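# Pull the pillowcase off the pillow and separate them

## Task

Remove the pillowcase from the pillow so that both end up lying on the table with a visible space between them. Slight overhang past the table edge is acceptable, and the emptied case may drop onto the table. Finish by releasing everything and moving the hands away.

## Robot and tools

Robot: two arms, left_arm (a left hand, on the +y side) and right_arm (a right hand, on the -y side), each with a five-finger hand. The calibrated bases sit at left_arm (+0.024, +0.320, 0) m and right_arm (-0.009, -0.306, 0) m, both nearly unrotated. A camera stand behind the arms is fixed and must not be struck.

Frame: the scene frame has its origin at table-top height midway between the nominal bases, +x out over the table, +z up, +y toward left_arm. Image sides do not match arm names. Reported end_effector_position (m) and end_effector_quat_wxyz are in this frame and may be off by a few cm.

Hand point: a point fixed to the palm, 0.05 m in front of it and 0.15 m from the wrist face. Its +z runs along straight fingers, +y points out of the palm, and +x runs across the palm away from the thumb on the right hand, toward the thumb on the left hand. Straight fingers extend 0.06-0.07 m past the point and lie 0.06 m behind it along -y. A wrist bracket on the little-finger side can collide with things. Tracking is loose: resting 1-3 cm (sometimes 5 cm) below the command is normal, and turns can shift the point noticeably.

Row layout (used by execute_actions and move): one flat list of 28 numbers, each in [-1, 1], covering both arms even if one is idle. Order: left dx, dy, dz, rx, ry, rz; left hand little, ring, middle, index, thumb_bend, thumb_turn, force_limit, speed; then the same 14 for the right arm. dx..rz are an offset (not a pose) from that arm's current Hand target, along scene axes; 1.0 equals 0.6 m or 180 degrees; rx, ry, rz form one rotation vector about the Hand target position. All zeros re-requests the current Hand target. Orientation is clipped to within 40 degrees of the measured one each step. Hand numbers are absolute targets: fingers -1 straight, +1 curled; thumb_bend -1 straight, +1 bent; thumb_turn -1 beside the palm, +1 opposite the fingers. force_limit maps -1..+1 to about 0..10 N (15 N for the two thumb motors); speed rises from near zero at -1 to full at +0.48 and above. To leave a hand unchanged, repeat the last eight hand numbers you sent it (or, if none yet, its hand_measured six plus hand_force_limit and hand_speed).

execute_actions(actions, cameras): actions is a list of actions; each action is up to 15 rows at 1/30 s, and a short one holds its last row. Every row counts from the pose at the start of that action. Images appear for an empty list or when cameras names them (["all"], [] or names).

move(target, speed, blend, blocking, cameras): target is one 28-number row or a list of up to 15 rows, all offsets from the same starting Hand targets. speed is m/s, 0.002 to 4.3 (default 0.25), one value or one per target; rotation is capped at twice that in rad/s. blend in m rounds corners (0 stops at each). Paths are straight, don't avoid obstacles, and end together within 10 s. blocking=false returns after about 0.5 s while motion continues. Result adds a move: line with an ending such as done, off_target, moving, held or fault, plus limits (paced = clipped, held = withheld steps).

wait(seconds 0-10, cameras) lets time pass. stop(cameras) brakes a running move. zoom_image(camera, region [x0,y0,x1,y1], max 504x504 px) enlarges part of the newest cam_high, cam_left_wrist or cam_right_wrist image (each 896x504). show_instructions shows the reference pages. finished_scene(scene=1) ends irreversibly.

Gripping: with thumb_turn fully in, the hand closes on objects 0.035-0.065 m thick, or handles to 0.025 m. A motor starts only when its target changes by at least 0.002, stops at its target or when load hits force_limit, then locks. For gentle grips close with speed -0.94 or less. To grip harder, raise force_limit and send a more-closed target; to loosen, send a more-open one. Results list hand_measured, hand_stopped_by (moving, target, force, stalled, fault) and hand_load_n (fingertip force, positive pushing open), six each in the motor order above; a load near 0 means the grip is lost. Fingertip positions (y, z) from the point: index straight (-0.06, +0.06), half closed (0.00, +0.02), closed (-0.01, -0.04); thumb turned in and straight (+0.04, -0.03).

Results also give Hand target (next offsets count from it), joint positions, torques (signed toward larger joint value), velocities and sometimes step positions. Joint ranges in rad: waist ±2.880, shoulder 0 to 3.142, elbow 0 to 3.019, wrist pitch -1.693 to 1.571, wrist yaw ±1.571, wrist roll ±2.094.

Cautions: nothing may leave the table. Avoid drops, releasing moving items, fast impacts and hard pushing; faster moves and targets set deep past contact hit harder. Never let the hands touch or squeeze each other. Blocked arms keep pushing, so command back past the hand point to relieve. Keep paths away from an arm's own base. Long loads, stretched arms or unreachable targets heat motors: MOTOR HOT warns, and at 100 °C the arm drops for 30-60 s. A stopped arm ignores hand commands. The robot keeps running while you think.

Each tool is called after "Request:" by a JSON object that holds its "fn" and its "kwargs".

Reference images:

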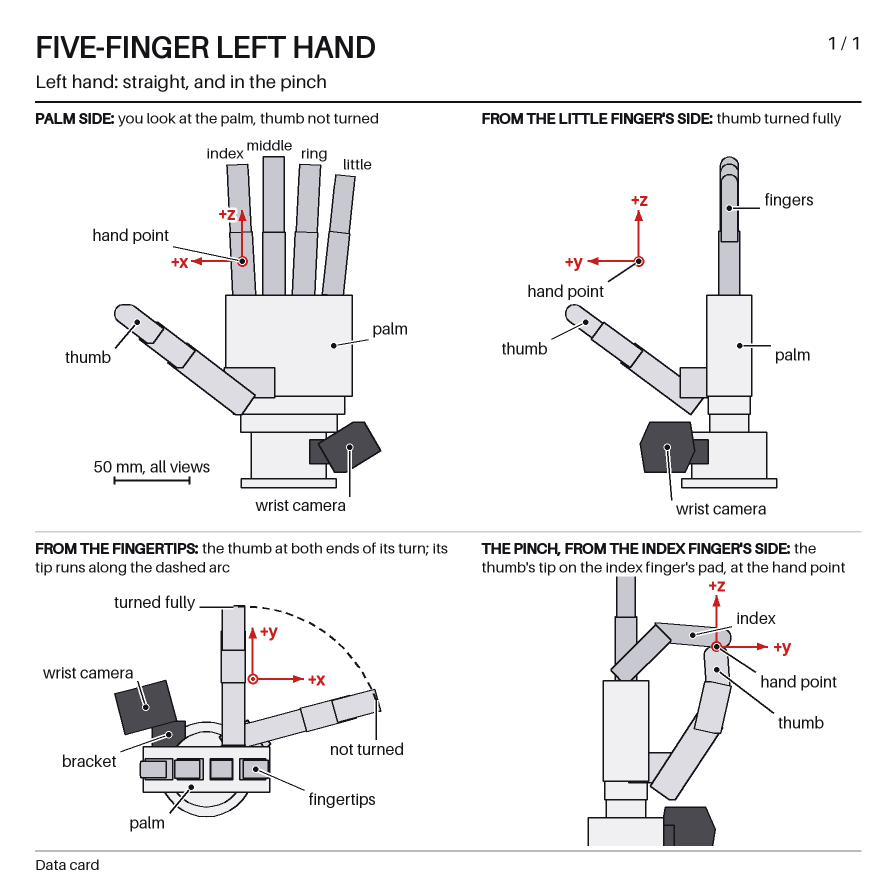

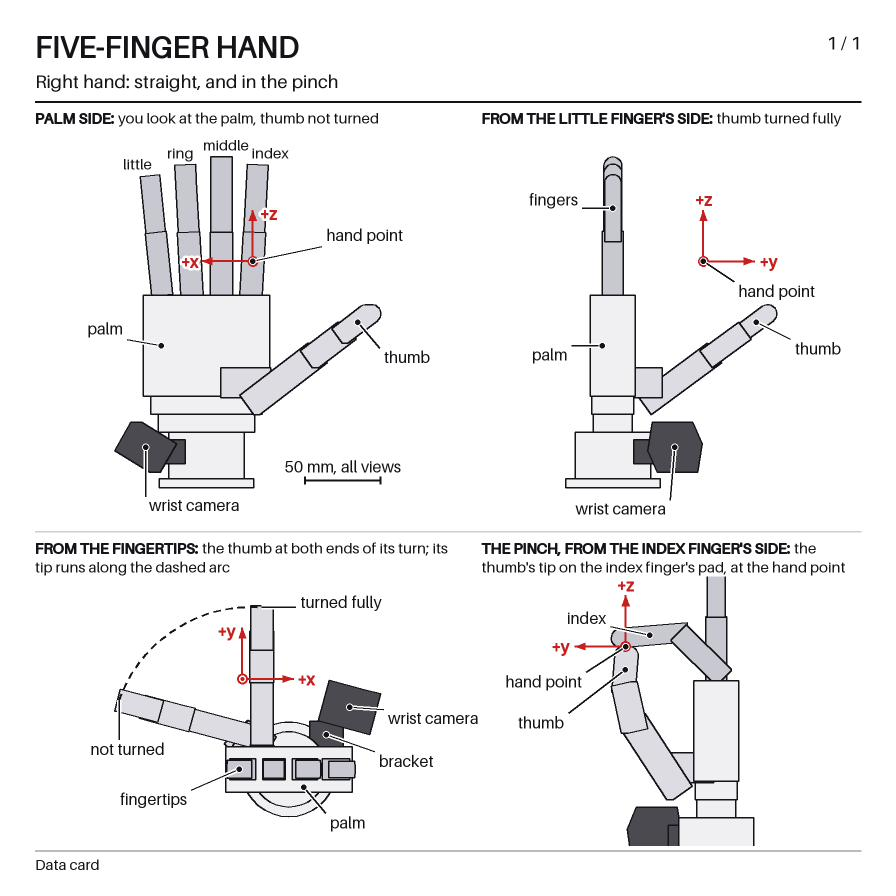

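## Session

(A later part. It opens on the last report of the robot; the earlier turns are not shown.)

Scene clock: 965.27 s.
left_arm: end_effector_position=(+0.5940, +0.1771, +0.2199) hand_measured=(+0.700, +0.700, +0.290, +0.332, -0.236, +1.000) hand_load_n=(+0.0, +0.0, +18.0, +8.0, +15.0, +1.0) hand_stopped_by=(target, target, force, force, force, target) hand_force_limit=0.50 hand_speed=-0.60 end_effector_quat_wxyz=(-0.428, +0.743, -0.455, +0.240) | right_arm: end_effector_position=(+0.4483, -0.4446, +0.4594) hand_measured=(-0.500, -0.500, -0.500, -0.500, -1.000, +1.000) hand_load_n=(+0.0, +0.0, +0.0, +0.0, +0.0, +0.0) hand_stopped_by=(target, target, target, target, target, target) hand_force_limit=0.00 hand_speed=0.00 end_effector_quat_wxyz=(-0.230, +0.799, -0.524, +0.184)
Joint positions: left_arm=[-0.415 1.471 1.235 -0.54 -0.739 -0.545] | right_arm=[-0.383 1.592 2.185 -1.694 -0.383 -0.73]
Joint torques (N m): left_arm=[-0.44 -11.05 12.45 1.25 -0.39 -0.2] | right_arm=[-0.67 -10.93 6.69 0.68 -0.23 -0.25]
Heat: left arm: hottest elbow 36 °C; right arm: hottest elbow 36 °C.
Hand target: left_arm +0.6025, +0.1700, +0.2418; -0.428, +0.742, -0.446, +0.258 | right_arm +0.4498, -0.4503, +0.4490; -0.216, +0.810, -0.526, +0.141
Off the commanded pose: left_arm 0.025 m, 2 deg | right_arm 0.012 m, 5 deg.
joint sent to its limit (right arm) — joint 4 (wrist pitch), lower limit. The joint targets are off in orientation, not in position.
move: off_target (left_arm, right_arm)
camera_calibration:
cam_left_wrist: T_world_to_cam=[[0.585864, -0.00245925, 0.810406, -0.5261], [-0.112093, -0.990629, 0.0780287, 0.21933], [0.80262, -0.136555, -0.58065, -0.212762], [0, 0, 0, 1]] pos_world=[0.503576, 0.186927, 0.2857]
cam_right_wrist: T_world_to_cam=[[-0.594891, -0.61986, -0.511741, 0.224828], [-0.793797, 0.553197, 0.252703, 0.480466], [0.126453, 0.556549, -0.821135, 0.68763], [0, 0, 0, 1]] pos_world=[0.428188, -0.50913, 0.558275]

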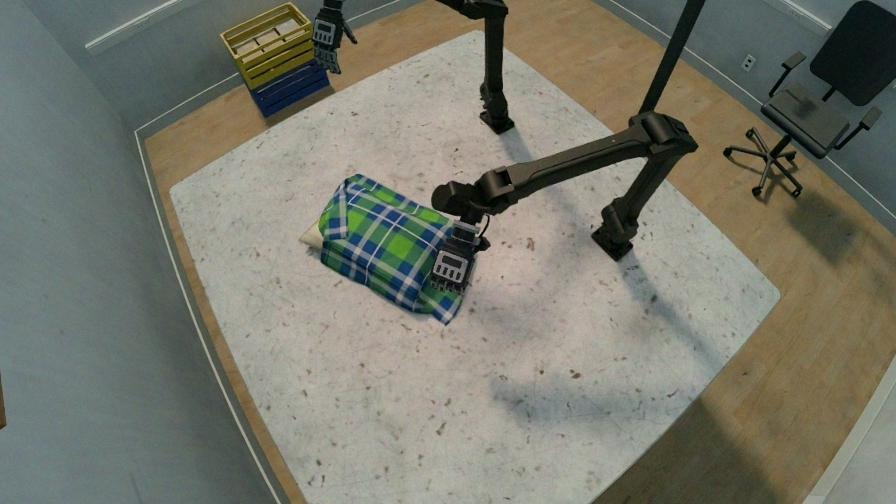

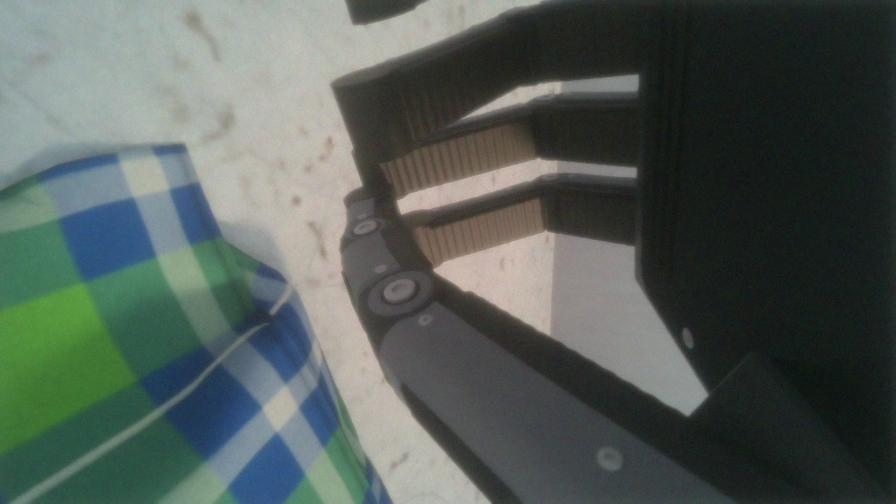

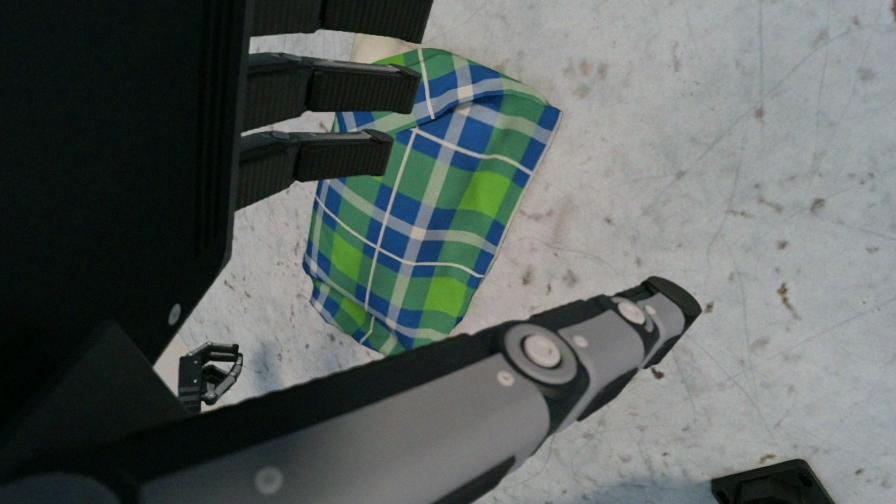

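Request:
{"fn": "move", "kwargs": {"target": [-0.146, -0.15, -0.1, -0.0235,0.044,0, -0.5,-0.5,-0.5,-0.5, -1, 1, 0, 0, 0,0,0,0,0,0, -0.5, -0.5, -0.5, -0.5, -1, 1, 0, 0], "cameras": ["cam_left_wrist", "cam_high", "cam_right_wrist"], "speed": 0.2}}

Scene clock: 995.37 s.
left_arm: end_effector_position=(+0.5140, +0.0822, +0.1844) hand_measured=(-0.500, -0.500, -0.500, -0.500, -1.000, +1.000) hand_load_n=(+0.0, -0.5, +0.0, +0.0, +0.0, +0.0) hand_stopped_by=(target, target, target, target, target, target) hand_force_limit=0.00 hand_speed=0.00 end_effector_quat_wxyz=(-0.369, +0.771, -0.468, +0.225) | right_arm: end_effector_position=(+0.4483, -0.4446, +0.4594) hand_measured=(-0.500, -0.500, -0.500, -0.500, -1.000, +1.000) hand_load_n=(+0.0, +0.0, +0.0, +0.0, +0.0, +0.0) hand_stopped_by=(target, target, target, target, target, target) hand_force_limit=0.00 hand_speed=0.00 end_effector_quat_wxyz=(-0.230, +0.799, -0.524, +0.184)
Joint positions: left_arm=[-0.629 1.47 1.214 -0.791 -0.762 -0.877] | right_arm=[-0.383 1.592 2.185 -1.694 -0.383 -0.73]
Joint torques (N m): left_arm=[-0.38 -9.52 9.33 0.91 -0.8 -0.3] | right_arm=[-1.55 -10.29 6.65 0.79 -0.13 -0.24]
Heat: left arm: hottest elbow 43 °C; right arm: hottest elbow 36 °C.
Hand target: left_arm +0.5148, +0.0799, +0.1819; -0.368, +0.774, -0.465, +0.222 | right_arm +0.4498, -0.4503, +0.4490; -0.216, +0.810, -0.526, +0.141
Off the commanded pose: left_arm 0.004 m, 1 deg | right_arm 0.012 m, 5 deg.
joint sent to its limit (right arm) — joint 4 (wrist pitch), lower limit. The joint targets are off in orientation, not in position.
move: off_target (right_arm)
camera_calibration:
cam_left_wrist: T_world_to_cam=[[0.665612, 0.0638202, 0.743565, -0.484824], [-0.107693, -0.977695, 0.180318, 0.0969833], [0.738487, -0.200099, -0.643892, -0.132275], [0, 0, 0, 1]] pos_world=[0.430833, 0.0992936, 0.257839]
cam_right_wrist: T_world_to_cam=[[-0.594891, -0.61986, -0.511741, 0.224828], [-0.793797, 0.553197, 0.252703, 0.480466], [0.126453, 0.556549, -0.821135, 0.68763], [0, 0, 0, 1]] pos_world=[0.428188, -0.50913, 0.558275]

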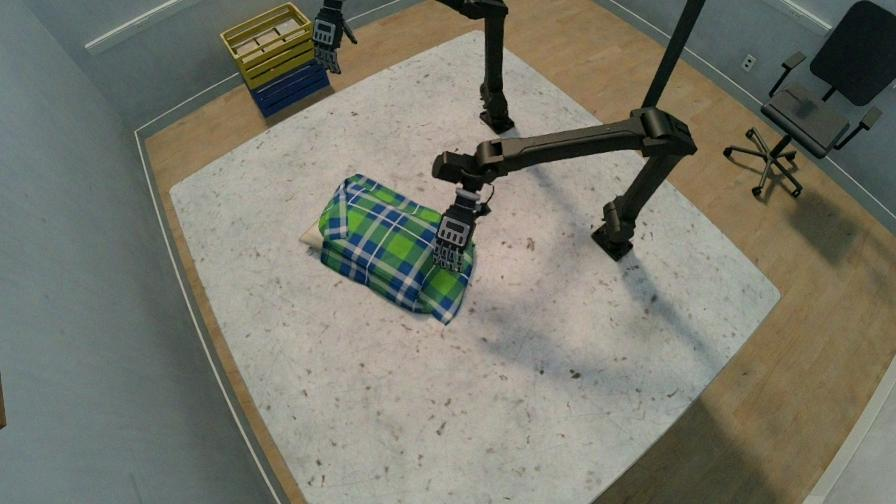

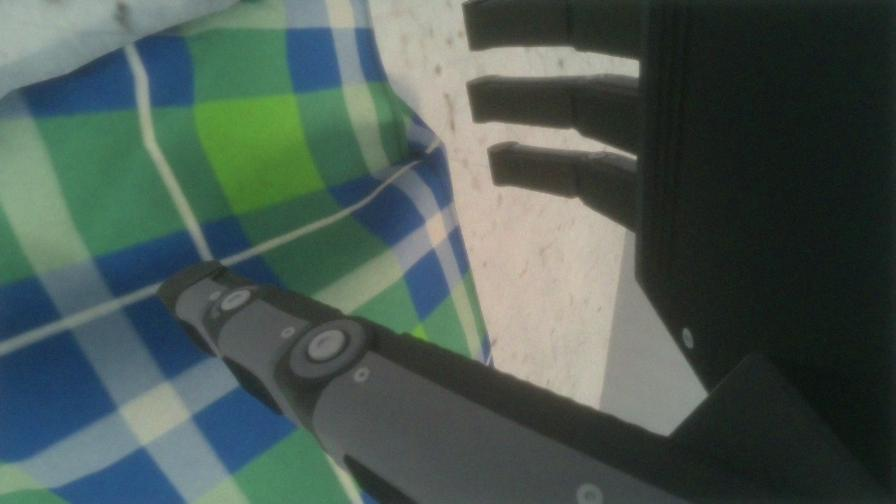

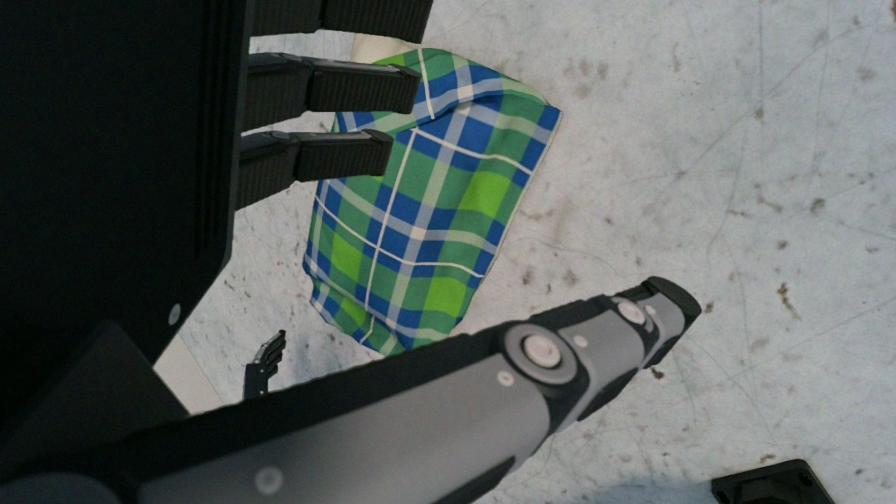

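Request:
{"fn": "move", "kwargs": {"target": [0, 0, -0.15, 0,0,0, -0.5,-0.5,-0.5,-0.5, -1, 1, 0, 0, 0,0,0,0,0,0, -0.5, -0.5, -0.5, -0.5, -1, 1, 0, 0], "cameras": ["cam_left_wrist"], "speed": 0.15}}

Scene clock: 1004.57 s.
left_arm: end_effector_position=(+0.5121, +0.0836, +0.0968) hand_measured=(-0.500, -0.500, -0.500, -0.500, -1.000, +1.000) hand_load_n=(+0.0, +0.0, +0.0, +0.0, +0.0, +0.0) hand_stopped_by=(target, target, target, target, target, target) hand_force_limit=0.00 hand_speed=0.00 end_effector_quat_wxyz=(-0.369, +0.772, -0.469, +0.220) | right_arm: end_effector_position=(+0.4483, -0.4446, +0.4594) hand_measured=(-0.500, -0.500, -0.500, -0.500, -1.000, +1.000) hand_load_n=(+0.0, +0.0, +0.0, +0.0, +0.0, +0.0) hand_stopped_by=(target, target, target, target, target, target) hand_force_limit=0.00 hand_speed=0.00 end_effector_quat_wxyz=(-0.230, +0.799, -0.524, +0.184)
Joint positions: left_arm=[-0.629 1.556 1.067 -0.572 -0.762 -0.881] | right_arm=[-0.383 1.592 2.185 -1.694 -0.383 -0.73]
Joint torques (N m): left_arm=[-0.38 -9.58 8.17 1.83 -0.77 -0.25] | right_arm=[-1.38 -10.52 6.56 0.7 -0.17 -0.25]
Heat: left arm: hottest elbow 43 °C; right arm: hottest elbow 36 °C.
Hand target: left_arm +0.5148, +0.0799, +0.0918; -0.368, +0.774, -0.465, +0.222 | right_arm +0.4498, -0.4503, +0.4490; -0.216, +0.810, -0.526, +0.141
Off the commanded pose: left_arm 0.007 m, 1 deg | right_arm 0.012 m, 5 deg.
joint sent to its limit (right arm) — joint 4 (wrist pitch), lower limit. The joint targets are off in orientation, not in position.
move: off_target (right_arm)
camera_calibration:
cam_left_wrist: T_world_to_cam=[[0.671906, 0.0620425, 0.738033, -0.421012], [-0.103172, -0.978929, 0.176221, 0.112084], [0.733415, -0.194549, -0.651347, -0.184168], [0, 0, 0, 1]] pos_world=[0.429515, 0.100013, 0.171012]
Images, in order (width x height): cam_left_wrist 896x504.

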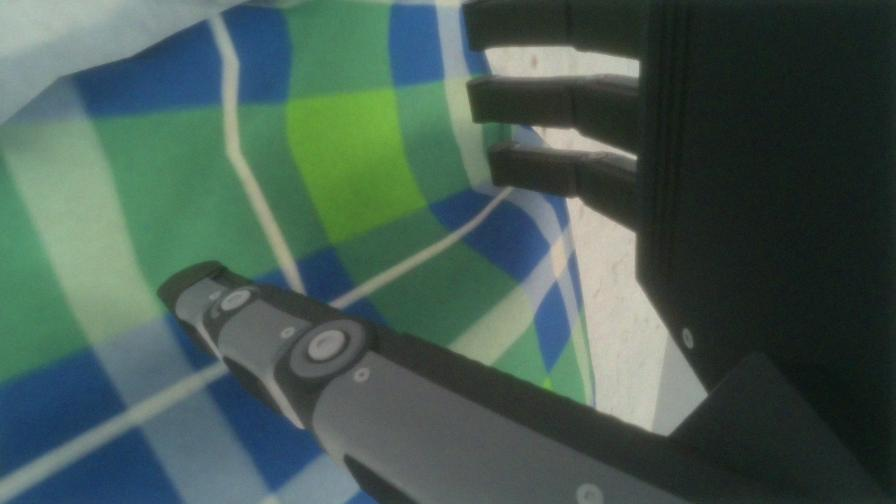

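Request:
{"fn": "move", "kwargs": {"target": [[-0.05, 0, 0, 0,0,0, -0.5,-0.5,-0.5,-0.5, -1, 1, 0, 0, 0,0,0,0,0,0, -0.5, -0.5, -0.5, -0.5, -1, 1, 0, 0],[-0.05, 0, -0.08, 0,0,0, -0.5,-0.5,-0.5,-0.5, -1, 1, 0, 0, 0,0,0,0,0,0, -0.5, -0.5, -0.5, -0.5, -1, 1, 0, 0]], "cameras": ["cam_left_wrist"], "speed": 0.1}}

Scene clock: 1013.93 s.
left_arm: end_effector_position=(+0.4835, +0.0844, +0.0492) hand_measured=(-0.500, -0.500, -0.500, -0.500, -1.000, +1.000) hand_load_n=(+0.0, +0.0, +0.0, +0.0, +0.0, +0.0) hand_stopped_by=(target, target, target, target, target, target) hand_force_limit=0.00 hand_speed=0.00 end_effector_quat_wxyz=(-0.369, +0.772, -0.468, +0.219) | right_arm: end_effector_position=(+0.4483, -0.4446, +0.4594) hand_measured=(-0.500, -0.500, -0.500, -0.500, -1.000, +1.000) hand_load_n=(+0.0, +0.0, +0.0, +0.0, +0.0, +0.0) hand_stopped_by=(target, target, target, target, target, target) hand_force_limit=0.00 hand_speed=0.00 end_effector_quat_wxyz=(-0.230, +0.799, -0.524, +0.184)
Joint positions: left_arm=[-0.666 1.574 0.946 -0.465 -0.781 -0.928] | right_arm=[-0.383 1.592 2.185 -1.694 -0.383 -0.73]
Joint torques (N m): left_arm=[-0.62 -9.05 7.47 1.73 -0.81 -0.28] | right_arm=[-0.91 -11.11 6.48 0.87 -0.19 -0.21]
Heat: left arm: hottest elbow 42 °C; right arm: hottest elbow 36 °C.
Hand target: left_arm +0.4849, +0.0800, +0.0438; -0.368, +0.774, -0.465, +0.222 | right_arm +0.4498, -0.4503, +0.4490; -0.216, +0.810, -0.526, +0.141
Off the commanded pose: left_arm 0.007 m, 1 deg | right_arm 0.012 m, 5 deg.
joint sent to its limit (right arm) — joint 4 (wrist pitch), lower limit. The joint targets are off in orientation, not in position.
move: off_target (right_arm)
camera_calibration:
cam_left_wrist: T_world_to_cam=[[0.671492, 0.0631493, 0.738316, -0.366691], [-0.101658, -0.979091, 0.1762, 0.117622], [0.734006, -0.193372, -0.651032, -0.194455], [0, 0, 0, 1]] pos_world=[0.400918, 0.100717, 0.123413]
Images, in order (width x height): cam_left_wrist 896x504.

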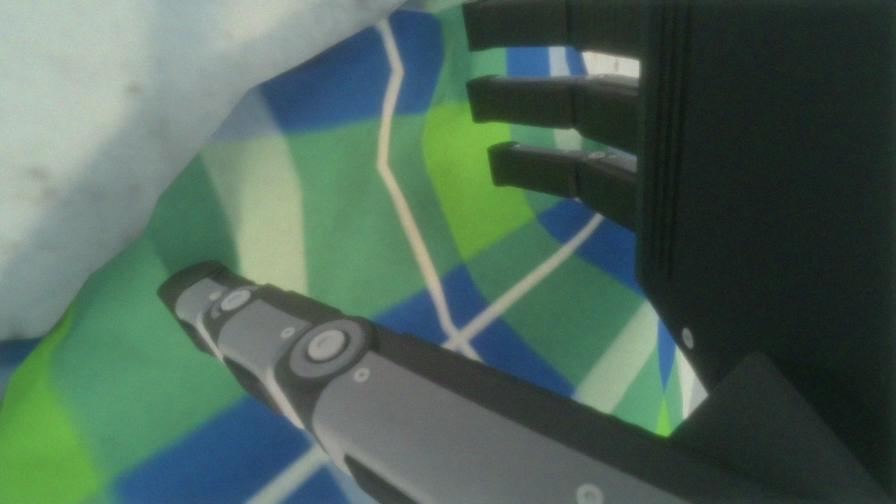

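Request:
{"fn": "move", "kwargs": {"target": [0, 0, -0.035, 0,0,0, -0.5,-0.5,-0.5,-0.5, -1, 1, 0, 0, 0,0,0,0,0,0, -0.5, -0.5, -0.5, -0.5, -1, 1, 0, 0], "cameras": ["cam_left_wrist"], "speed": 0.1}}

Request:
{"fn": "move", "kwargs": {"target": [0, 0, 0, 0,0,0, -0.2,-0.2,-0.2,-0.2, -0.6, 1, 0, -0.4, 0,0,0,0,0,0, -0.5, -0.5, -0.5, -0.5, -1, 1, 0, 0], "cameras": ["cam_left_wrist"], "speed": 0.1}}

Scene clock: 1025.00 s.
left_arm: end_effector_position=(+0.4854, +0.0834, +0.0324) hand_measured=(-0.500, -0.500, -0.500, -0.500, -1.000, +1.000) hand_load_n=(+0.0, +0.0, +0.0, +0.0, +0.0, +0.0) hand_stopped_by=(target, target, target, target, target, target) hand_force_limit=0.00 hand_speed=0.00 end_effector_quat_wxyz=(-0.370, +0.772, -0.466, +0.223) | right_arm: end_effector_position=(+0.4483, -0.4446, +0.4594) hand_measured=(-0.500, -0.500, -0.500, -0.500, -1.000, +1.000) hand_load_n=(+0.0, +0.0, +0.0, +0.0, +0.0, +0.0) hand_stopped_by=(target, target, target, target, target, target) hand_force_limit=0.00 hand_speed=0.00 end_effector_quat_wxyz=(-0.230, +0.799, -0.524, +0.184)
Joint positions: left_arm=[-0.666 1.606 0.927 -0.405 -0.783 -0.928] | right_arm=[-0.383 1.592 2.185 -1.694 -0.383 -0.73]
Joint torques (N m): left_arm=[-0.56 -8.82 6.97 1.76 -0.7 -0.27] | right_arm=[-0.97 -10.7 6.5 0.9 -0.25 -0.28]
Heat: left arm: hottest elbow 41 °C; right arm: hottest elbow 36 °C.
Hand target: left_arm +0.4849, +0.0799, +0.0229; -0.368, +0.774, -0.465, +0.222 | right_arm +0.4498, -0.4503, +0.4490; -0.216, +0.810, -0.526, +0.141
Off the commanded pose: left_arm 0.010 m, 0 deg | right_arm 0.012 m, 5 deg.
joint sent to its limit (right arm) — joint 4 (wrist pitch), lower limit. The joint targets are off in orientation, not in position.
move: off_target (right_arm)
camera_calibration:
cam_left_wrist: T_world_to_cam=[[0.665471, 0.0661428, 0.743487, -0.352976], [-0.102172, -0.978619, 0.178512, 0.119854], [0.739398, -0.194758, -0.644485, -0.209627], [0, 0, 0, 1]] pos_world=[0.402139, 0.0998117, 0.105936]
Images, in order (width x height): cam_left_wrist 896x504.

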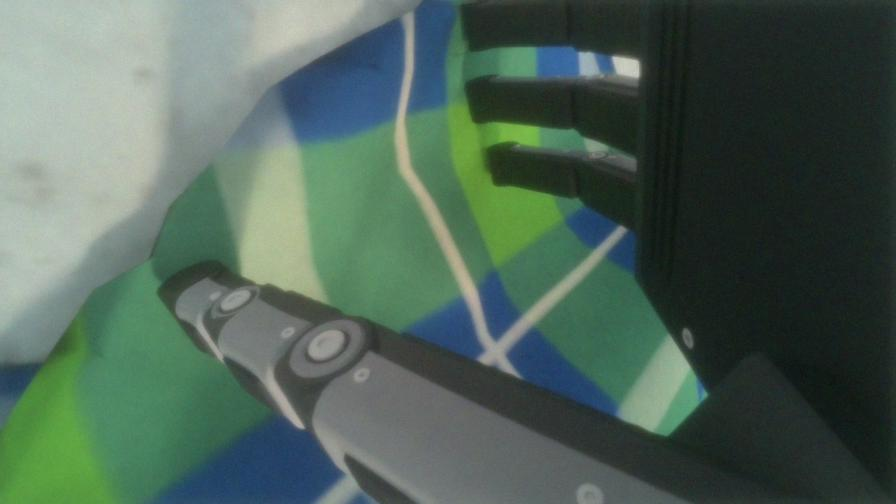

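Scene clock: 1025.73 s.
left_arm: end_effector_position=(+0.4879, +0.0839, +0.0341) hand_measured=(-0.200, -0.200, -0.200, -0.200, -0.600, +1.000) hand_load_n=(+0.0, -0.5, +0.5, +0.0, +0.0, +0.0) hand_stopped_by=(target, target, target, target, target, target) hand_force_limit=0.00 hand_speed=-0.40 end_effector_quat_wxyz=(-0.373, +0.772, -0.462, +0.227) | right_arm: end_effector_position=(+0.4483, -0.4446, +0.4594) hand_measured=(-0.500, -0.500, -0.500, -0.500, -1.000, +1.000) hand_load_n=(+0.0, +0.0, +0.0, +0.0, +0.0, +0.0) hand_stopped_by=(target, target, target, target, target, target) hand_force_limit=0.00 hand_speed=0.00 end_effector_quat_wxyz=(-0.230, +0.799, -0.524, +0.184)
Joint positions: left_arm=[-0.665 1.606 0.927 -0.397 -0.792 -0.929] | right_arm=[-0.383 1.592 2.185 -1.694 -0.383 -0.73]
Joint torques (N m): left_arm=[-0.62 -8.82 6.98 1.4 -0.32 -0.26] | right_arm=[-1.03 -10.11 6.71 0.81 -0.23 -0.25]
Heat: left arm: hottest elbow 41 °C; right arm: hottest elbow 36 °C.
Hand target: left_arm +0.4849, +0.0800, +0.0229; -0.368, +0.774, -0.465, +0.222 | right_arm +0.4498, -0.4503, +0.4490; -0.216, +0.810, -0.526, +0.141
Off the commanded pose: left_arm 0.012 m, 1 deg | right_arm 0.012 m, 5 deg.
joint sent to its limit (right arm) — joint 4 (wrist pitch), lower limit. The joint targets are off in orientation, not in position.
move: off_target (left_arm, right_arm)
camera_calibration:
cam_left_wrist: T_world_to_cam=[[0.656071, 0.0701823, 0.751429, -0.351929], [-0.0988334, -0.979102, 0.177738, 0.118792], [0.7482, -0.190875, -0.635424, -0.21524], [0, 0, 0, 1]] pos_world=[0.403674, 0.0999244, 0.106567]
Images, in order (width x height): cam_left_wrist 896x504.

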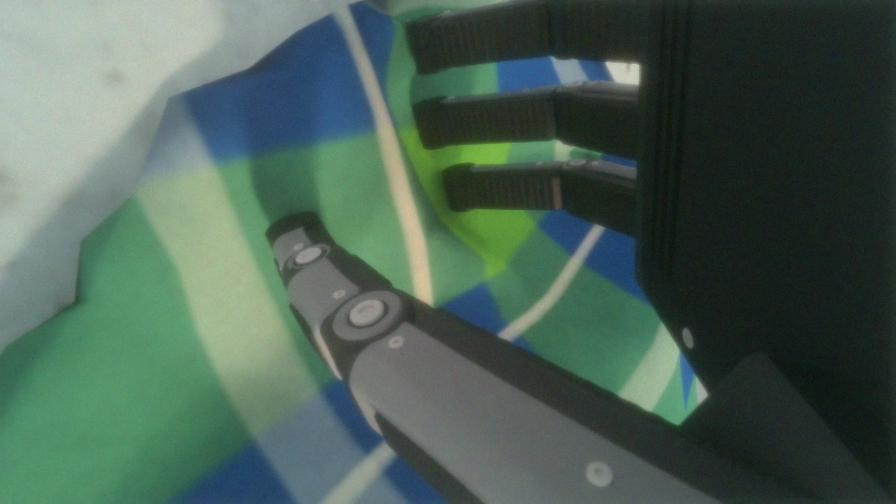

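Request:
{"fn": "move", "kwargs": {"target": [0, 0, -0.025, 0,0,0, 0.1,0.1,0.1,0.1, -0.35, 1, 0, -0.4, 0,0,0,0,0,0, -0.5, -0.5, -0.5, -0.5, -1, 1, 0, 0], "cameras": ["cam_left_wrist"], "speed": 0.1}}

Request:
{"fn": "move", "kwargs": {"target": [0, 0, 0, 0,0,0, 0.3,0.3,0.3,0.3, 0, 1, -0.2, -0.5, 0,0,0,0,0,0, -0.5, -0.5, -0.5, -0.5, -1, 1, 0, 0], "cameras": ["cam_left_wrist"], "speed": 0.1}}

Scene clock: 1034.60 s.
left_arm: end_effector_position=(+0.4906, +0.0813, +0.0297) hand_measured=(+0.100, +0.100, +0.100, +0.100, -0.350, +1.000) hand_load_n=(+0.0, +0.0, -2.5, +0.0, +0.0, +0.0) hand_stopped_by=(target, target, target, target, target, target) hand_force_limit=0.00 hand_speed=-0.40 end_effector_quat_wxyz=(-0.372, +0.773, -0.458, +0.235) | right_arm: end_effector_position=(+0.4483, -0.4446, +0.4594) hand_measured=(-0.500, -0.500, -0.500, -0.500, -1.000, +1.000) hand_load_n=(+0.0, +0.0, +0.0, +0.0, +0.0, +0.0) hand_stopped_by=(target, target, target, target, target, target) hand_force_limit=0.00 hand_speed=0.00 end_effector_quat_wxyz=(-0.230, +0.799, -0.524, +0.184)
Joint positions: left_arm=[-0.665 1.617 0.919 -0.361 -0.79 -0.929] | right_arm=[-0.383 1.592 2.185 -1.694 -0.383 -0.73]
Joint torques (N m): left_arm=[-0.62 -7.65 6.23 1.76 -0.41 -0.26] | right_arm=[-1.03 -10.23 6.71 0.85 -0.21 -0.24]
Heat: left arm: hottest elbow 40 °C; right arm: hottest elbow 36 °C.
Hand target: left_arm +0.4849, +0.0800, +0.0078; -0.368, +0.774, -0.465, +0.222 | right_arm +0.4498, -0.4503, +0.4490; -0.216, +0.810, -0.526, +0.141
Off the commanded pose: left_arm 0.023 m, 2 deg | right_arm 0.012 m, 5 deg.
joint sent to its limit (right arm) — joint 4 (wrist pitch), lower limit. The joint targets are off in orientation, not in position.
move: off_target (left_arm, right_arm)
camera_calibration:
cam_left_wrist: T_world_to_cam=[[0.646663, 0.078528, 0.758723, -0.34657], [-0.102151, -0.976811, 0.188164, 0.118459], [0.755905, -0.199183, -0.623646, -0.224084], [0, 0, 0, 1]] pos_world=[0.405601, 0.0982942, 0.100912]
Images, in order (width x height): cam_left_wrist 896x504.

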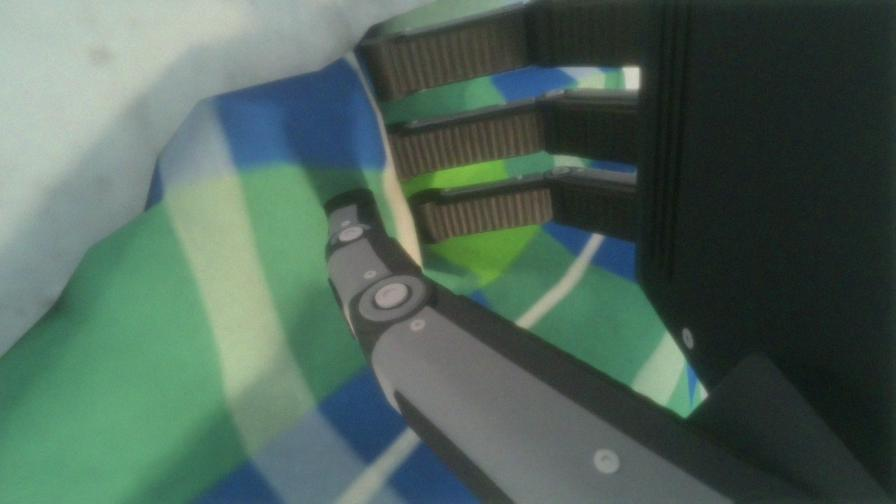

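Scene clock: 1035.10 s.
left_arm: end_effector_position=(+0.4898, +0.0822, +0.0244) hand_measured=(+0.300, +0.300, +0.272, +0.296, -0.262, +1.000) hand_load_n=(+0.0, +0.0, +17.5, +4.0, +8.5, +0.0) hand_stopped_by=(target, target, force, force, force, target) hand_force_limit=-0.20 hand_speed=-0.50 end_effector_quat_wxyz=(-0.372, +0.773, -0.459, +0.231) | right_arm: end_effector_position=(+0.4483, -0.4446, +0.4594) hand_measured=(-0.500, -0.500, -0.500, -0.500, -1.000, +1.000) hand_load_n=(+0.0, +0.0, -0.5, +0.0, +0.0, +0.0) hand_stopped_by=(target, target, target, target, target, target) hand_force_limit=0.00 hand_speed=0.00 end_effector_quat_wxyz=(-0.230, +0.799, -0.524, +0.184)
Joint positions: left_arm=[-0.665 1.627 0.917 -0.358 -0.791 -0.93] | right_arm=[-0.383 1.592 2.185 -1.694 -0.383 -0.73]
Joint torques (N m): left_arm=[-0.56 -8.35 6.45 1.55 -0.36 -0.25] | right_arm=[-0.26 -10.4 6.56 0.81 -0.14 -0.18]
Heat: left arm: hottest elbow 40 °C; right arm: hottest elbow 36 °C.
Hand target: left_arm +0.4850, +0.0800, +0.0079; -0.368, +0.774, -0.465, +0.222 | right_arm +0.4498, -0.4503, +0.4490; -0.216, +0.810, -0.526, +0.141
Off the commanded pose: left_arm 0.018 m, 1 deg | right_arm 0.012 m, 5 deg.
joint sent to its limit (right arm) — joint 4 (wrist pitch), lower limit. The joint targets are off in orientation, not in position.
move: off_target (left_arm, right_arm)
camera_calibration:
cam_left_wrist: T_world_to_cam=[[0.650942, 0.0754858, 0.755365, -0.343801], [-0.0999001, -0.977872, 0.183811, 0.119312], [0.752526, -0.195111, -0.628997, -0.225077], [0, 0, 0, 1]] pos_world=[0.405089, 0.0987088, 0.0961915]
Images, in order (width x height): cam_left_wrist 896x504.

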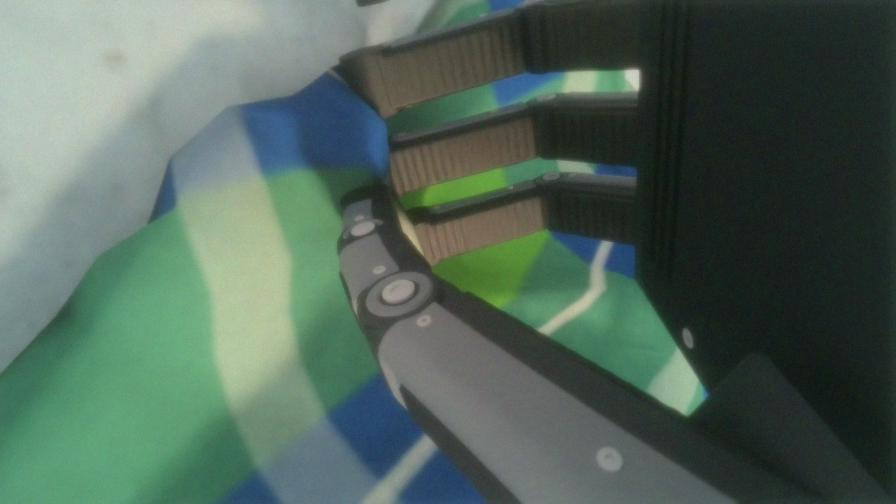

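Request:
{"fn": "move", "kwargs": {"target": [0, 0, 0.12, 0,0,0, 0.3,0.3,0.3,0.6, 0, 1, -0.2, -0.5, 0,0,0,0,0,0, -0.5, -0.5, -0.5, -0.5, -1, 1, 0, 0], "cameras": ["cam_left_wrist"], "speed": 0.06}}

Scene clock: 1042.70 s.
left_arm: end_effector_position=(+0.4755, +0.0921, +0.0628) hand_measured=(+0.300, +0.300, +0.272, +0.330, -0.264, +1.000) hand_load_n=(+0.0, +0.0, +18.0, +12.5, +12.0, -1.0) hand_stopped_by=(target, target, force, force, force, target) hand_force_limit=-0.20 hand_speed=-0.50 end_effector_quat_wxyz=(-0.373, +0.772, -0.472, +0.205) | right_arm: end_effector_position=(+0.4483, -0.4446, +0.4594) hand_measured=(-0.500, -0.500, -0.500, -0.500, -1.000, +1.000) hand_load_n=(+0.0, +0.0, +0.0, +0.0, +0.0, +0.0) hand_stopped_by=(target, target, target, target, target, target) hand_force_limit=0.00 hand_speed=0.00 end_effector_quat_wxyz=(-0.230, +0.799, -0.524, +0.184)
Joint positions: left_arm=[-0.665 1.54 0.957 -0.544 -0.787 -0.932] | right_arm=[-0.383 1.592 2.185 -1.694 -0.383 -0.73]
Joint torques (N m): left_arm=[-0.62 -10.52 10.39 0.85 -0.53 -0.22] | right_arm=[-0.38 -10.75 6.63 0.57 -0.23 -0.28]
Heat: left arm: hottest elbow 40 °C; right arm: hottest elbow 36 °C.
Hand target: left_arm +0.4849, +0.0801, +0.0799; -0.368, +0.774, -0.465, +0.222 | right_arm +0.4498, -0.4503, +0.4490; -0.216, +0.810, -0.526, +0.141
Off the commanded pose: left_arm 0.023 m, 2 deg | right_arm 0.012 m, 5 deg.
joint sent to its limit (right arm) — joint 4 (wrist pitch), lower limit. The joint targets are off in orientation, not in position.
move: off_target (left_arm, right_arm)
camera_calibration:
cam_left_wrist: T_world_to_cam=[[0.687142, 0.0515698, 0.724691, -0.37737], [-0.0920664, -0.983255, 0.157266, 0.11894], [0.720666, -0.174783, -0.670888, -0.172362], [0, 0, 0, 1]] pos_world=[0.394472, 0.106284, 0.139136]
Images, in order (width x height): cam_left_wrist 896x504.

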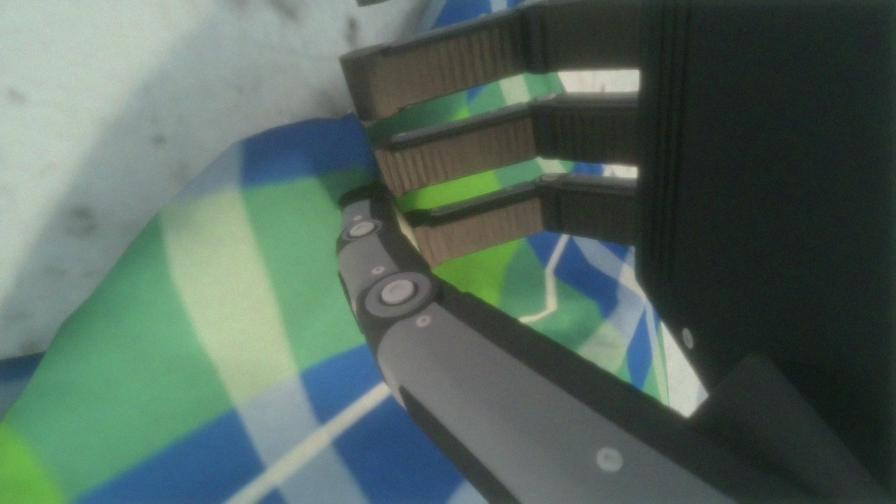

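Request:
{"fn": "move", "kwargs": {"target": [0, 0, 0.25, 0,0,0, 0.3,0.3,0.3,0.6, 0, 1, -0.2, -0.5, 0,0,0,0,0,0, -0.5, -0.5, -0.5, -0.5, -1, 1, 0, 0], "cameras": ["cam_left_wrist", "cam_high", "cam_right_wrist"], "speed": 0.08}}

Scene clock: 1053.80 s.
left_arm: end_effector_position=(+0.4784, +0.0890, +0.2047) hand_measured=(+0.300, +0.300, +0.272, +0.330, -0.264, +1.000) hand_load_n=(+0.0, -0.5, +18.0, +12.5, +12.0, -0.5) hand_stopped_by=(target, target, force, force, force, target) hand_force_limit=-0.20 hand_speed=-0.50 end_effector_quat_wxyz=(-0.372, +0.772, -0.475, +0.200) | right_arm: end_effector_position=(+0.4483, -0.4446, +0.4594) hand_measured=(-0.500, -0.500, -0.500, -0.500, -1.000, +1.000) hand_load_n=(+0.0, +0.0, +0.0, +0.0, +0.0, +0.0) hand_stopped_by=(target, target, target, target, target, target) hand_force_limit=0.00 hand_speed=0.00 end_effector_quat_wxyz=(-0.230, +0.799, -0.524, +0.184)
Joint positions: left_arm=[-0.666 1.41 1.223 -0.95 -0.784 -0.932] | right_arm=[-0.383 1.592 2.185 -1.694 -0.383 -0.73]
Joint torques (N m): left_arm=[-0.56 -10.29 12.31 0.72 -0.66 -0.22] | right_arm=[-0.85 -11.52 6.54 0.91 -0.16 -0.26]
Heat: left arm: hottest elbow 40 °C; right arm: hottest elbow 36 °C.
Hand target: left_arm +0.4849, +0.0799, +0.2298; -0.368, +0.774, -0.465, +0.222 | right_arm +0.4498, -0.4503, +0.4490; -0.216, +0.810, -0.526, +0.141
Off the commanded pose: left_arm 0.027 m, 3 deg | right_arm 0.012 m, 5 deg.
joint sent to its limit (right arm) — joint 4 (wrist pitch), lower limit. The joint targets are off in orientation, not in position.
move: off_target (left_arm, right_arm)
camera_calibration:
cam_left_wrist: T_world_to_cam=[[0.694296, 0.0475165, 0.718119, -0.483769], [-0.0921858, -0.983727, 0.154219, 0.0945415], [0.713761, -0.173274, -0.678617, -0.0750278], [0, 0, 0, 1]] pos_world=[0.398146, 0.10299, 0.281908]
cam_right_wrist: T_world_to_cam=[[-0.594891, -0.61986, -0.511741, 0.224828], [-0.793797, 0.553197, 0.252703, 0.480466], [0.126453, 0.556549, -0.821135, 0.68763], [0, 0, 0, 1]] pos_world=[0.428188, -0.50913, 0.558275]

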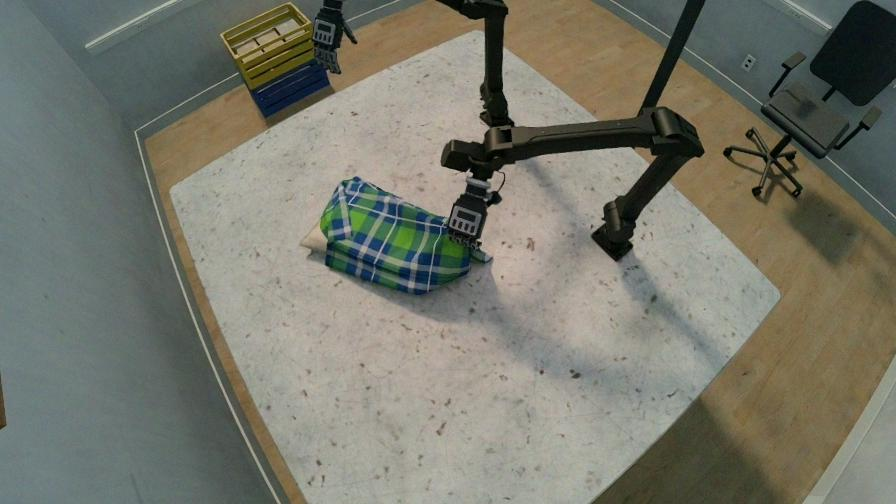

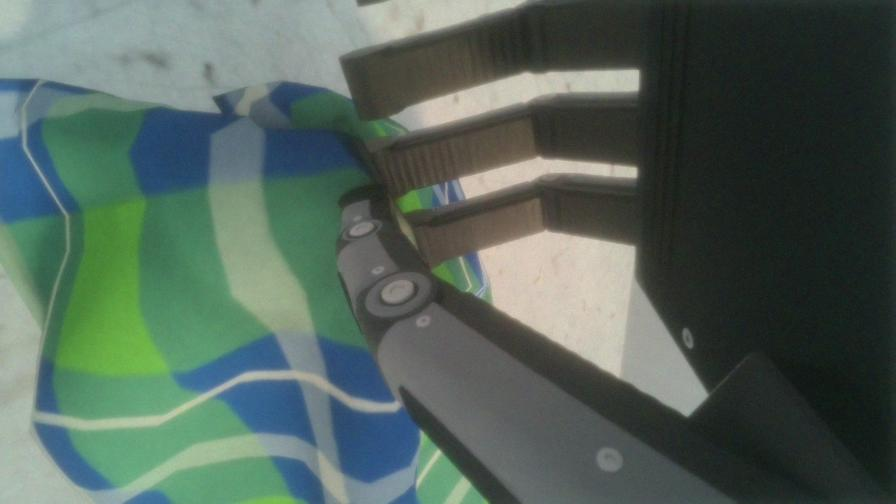

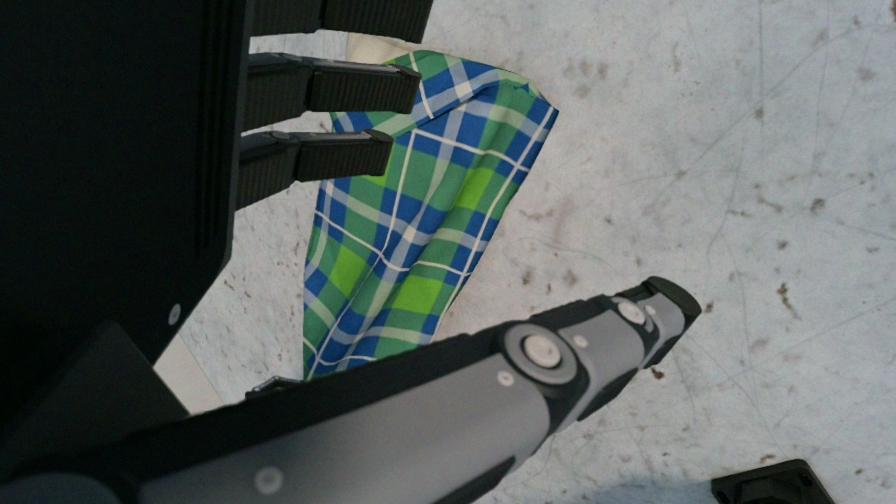

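Request:
{"fn": "move", "kwargs": {"target": [0.05, -0.03, 0.3, 0,0,0, 0.3,0.3,0.3,0.6, 0, 1, -0.2, -0.5, 0,0,0,0,0,0, -0.5, -0.5, -0.5, -0.5, -1, 1, 0, 0], "cameras": ["cam_left_wrist", "cam_high", "cam_right_wrist"], "speed": 0.08}}

Scene clock: 1063.00 s.
left_arm: end_effector_position=(+0.5088, +0.0640, +0.3857) hand_measured=(+0.300, +0.300, +0.272, +0.330, -0.264, +1.000) hand_load_n=(+0.0, +0.0, +18.0, +12.5, +13.0, +0.0) hand_stopped_by=(target, target, force, force, force, target) hand_force_limit=-0.20 hand_speed=-0.50 end_effector_quat_wxyz=(-0.368, +0.773, -0.476, +0.203) | right_arm: end_effector_position=(+0.4483, -0.4446, +0.4594) hand_measured=(-0.500, -0.500, -0.500, -0.500, -1.000, +1.000) hand_load_n=(+0.0, +0.0, +0.0, +0.0, +0.0, +0.0) hand_stopped_by=(target, target, target, target, target, target) hand_force_limit=0.00 hand_speed=0.00 end_effector_quat_wxyz=(-0.230, +0.799, -0.524, +0.184)
Joint positions: left_arm=[-0.666 1.536 1.839 -1.434 -0.775 -0.932] | right_arm=[-0.383 1.592 2.185 -1.694 -0.383 -0.73]
Joint torques (N m): left_arm=[-0.03 -10.87 13.33 0.84 -0.88 -0.11] | right_arm=[-0.32 -10.29 6.52 0.69 -0.18 -0.25]
Heat: left arm: hottest elbow 41 °C; right arm: hottest elbow 36 °C.
Hand target: left_arm +0.5149, +0.0618, +0.4096; -0.368, +0.774, -0.465, +0.222 | right_arm +0.4498, -0.4503, +0.4490; -0.216, +0.810, -0.526, +0.141
Off the commanded pose: left_arm 0.025 m, 3 deg | right_arm 0.012 m, 5 deg.
joint sent to its limit (right arm) — joint 4 (wrist pitch), lower limit. The joint targets are off in orientation, not in position.
move: off_target (left_arm, right_arm)
camera_calibration:
cam_left_wrist: T_world_to_cam=[[0.694725, 0.0517082, 0.717414, -0.633836], [-0.0956029, -0.981925, 0.163352, 0.0430226], [0.712894, -0.182072, -0.677224, 0.0221825], [0, 0, 0, 1]] pos_world=[0.428641, 0.0790583, 0.462718]
cam_right_wrist: T_world_to_cam=[[-0.594891, -0.61986, -0.511741, 0.224828], [-0.793797, 0.553197, 0.252703, 0.480466], [0.126453, 0.556549, -0.821135, 0.68763], [0, 0, 0, 1]] pos_world=[0.428188, -0.50913, 0.558275]

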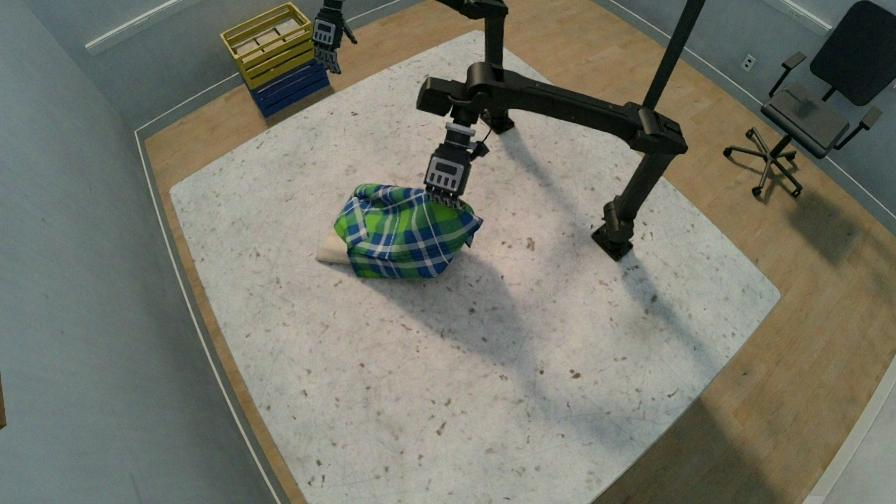

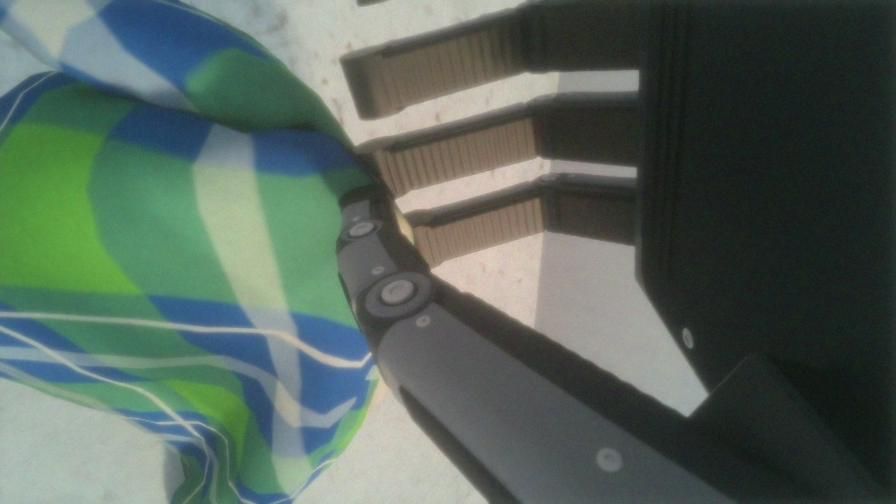

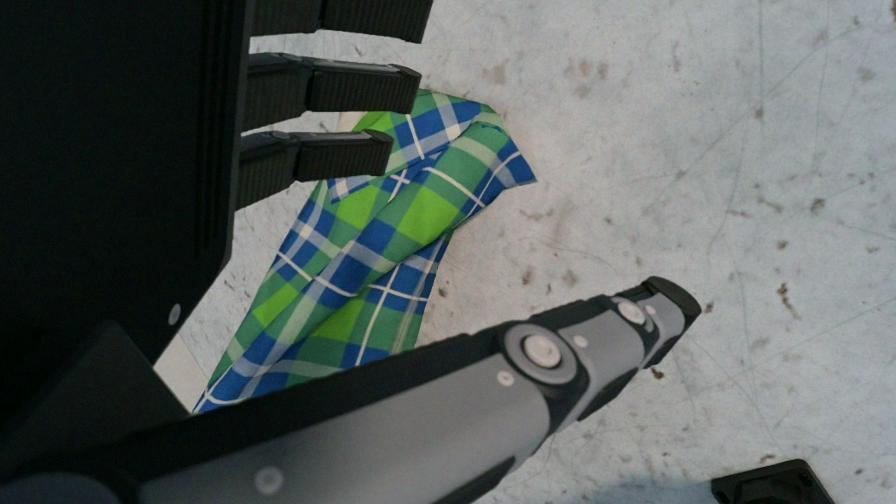

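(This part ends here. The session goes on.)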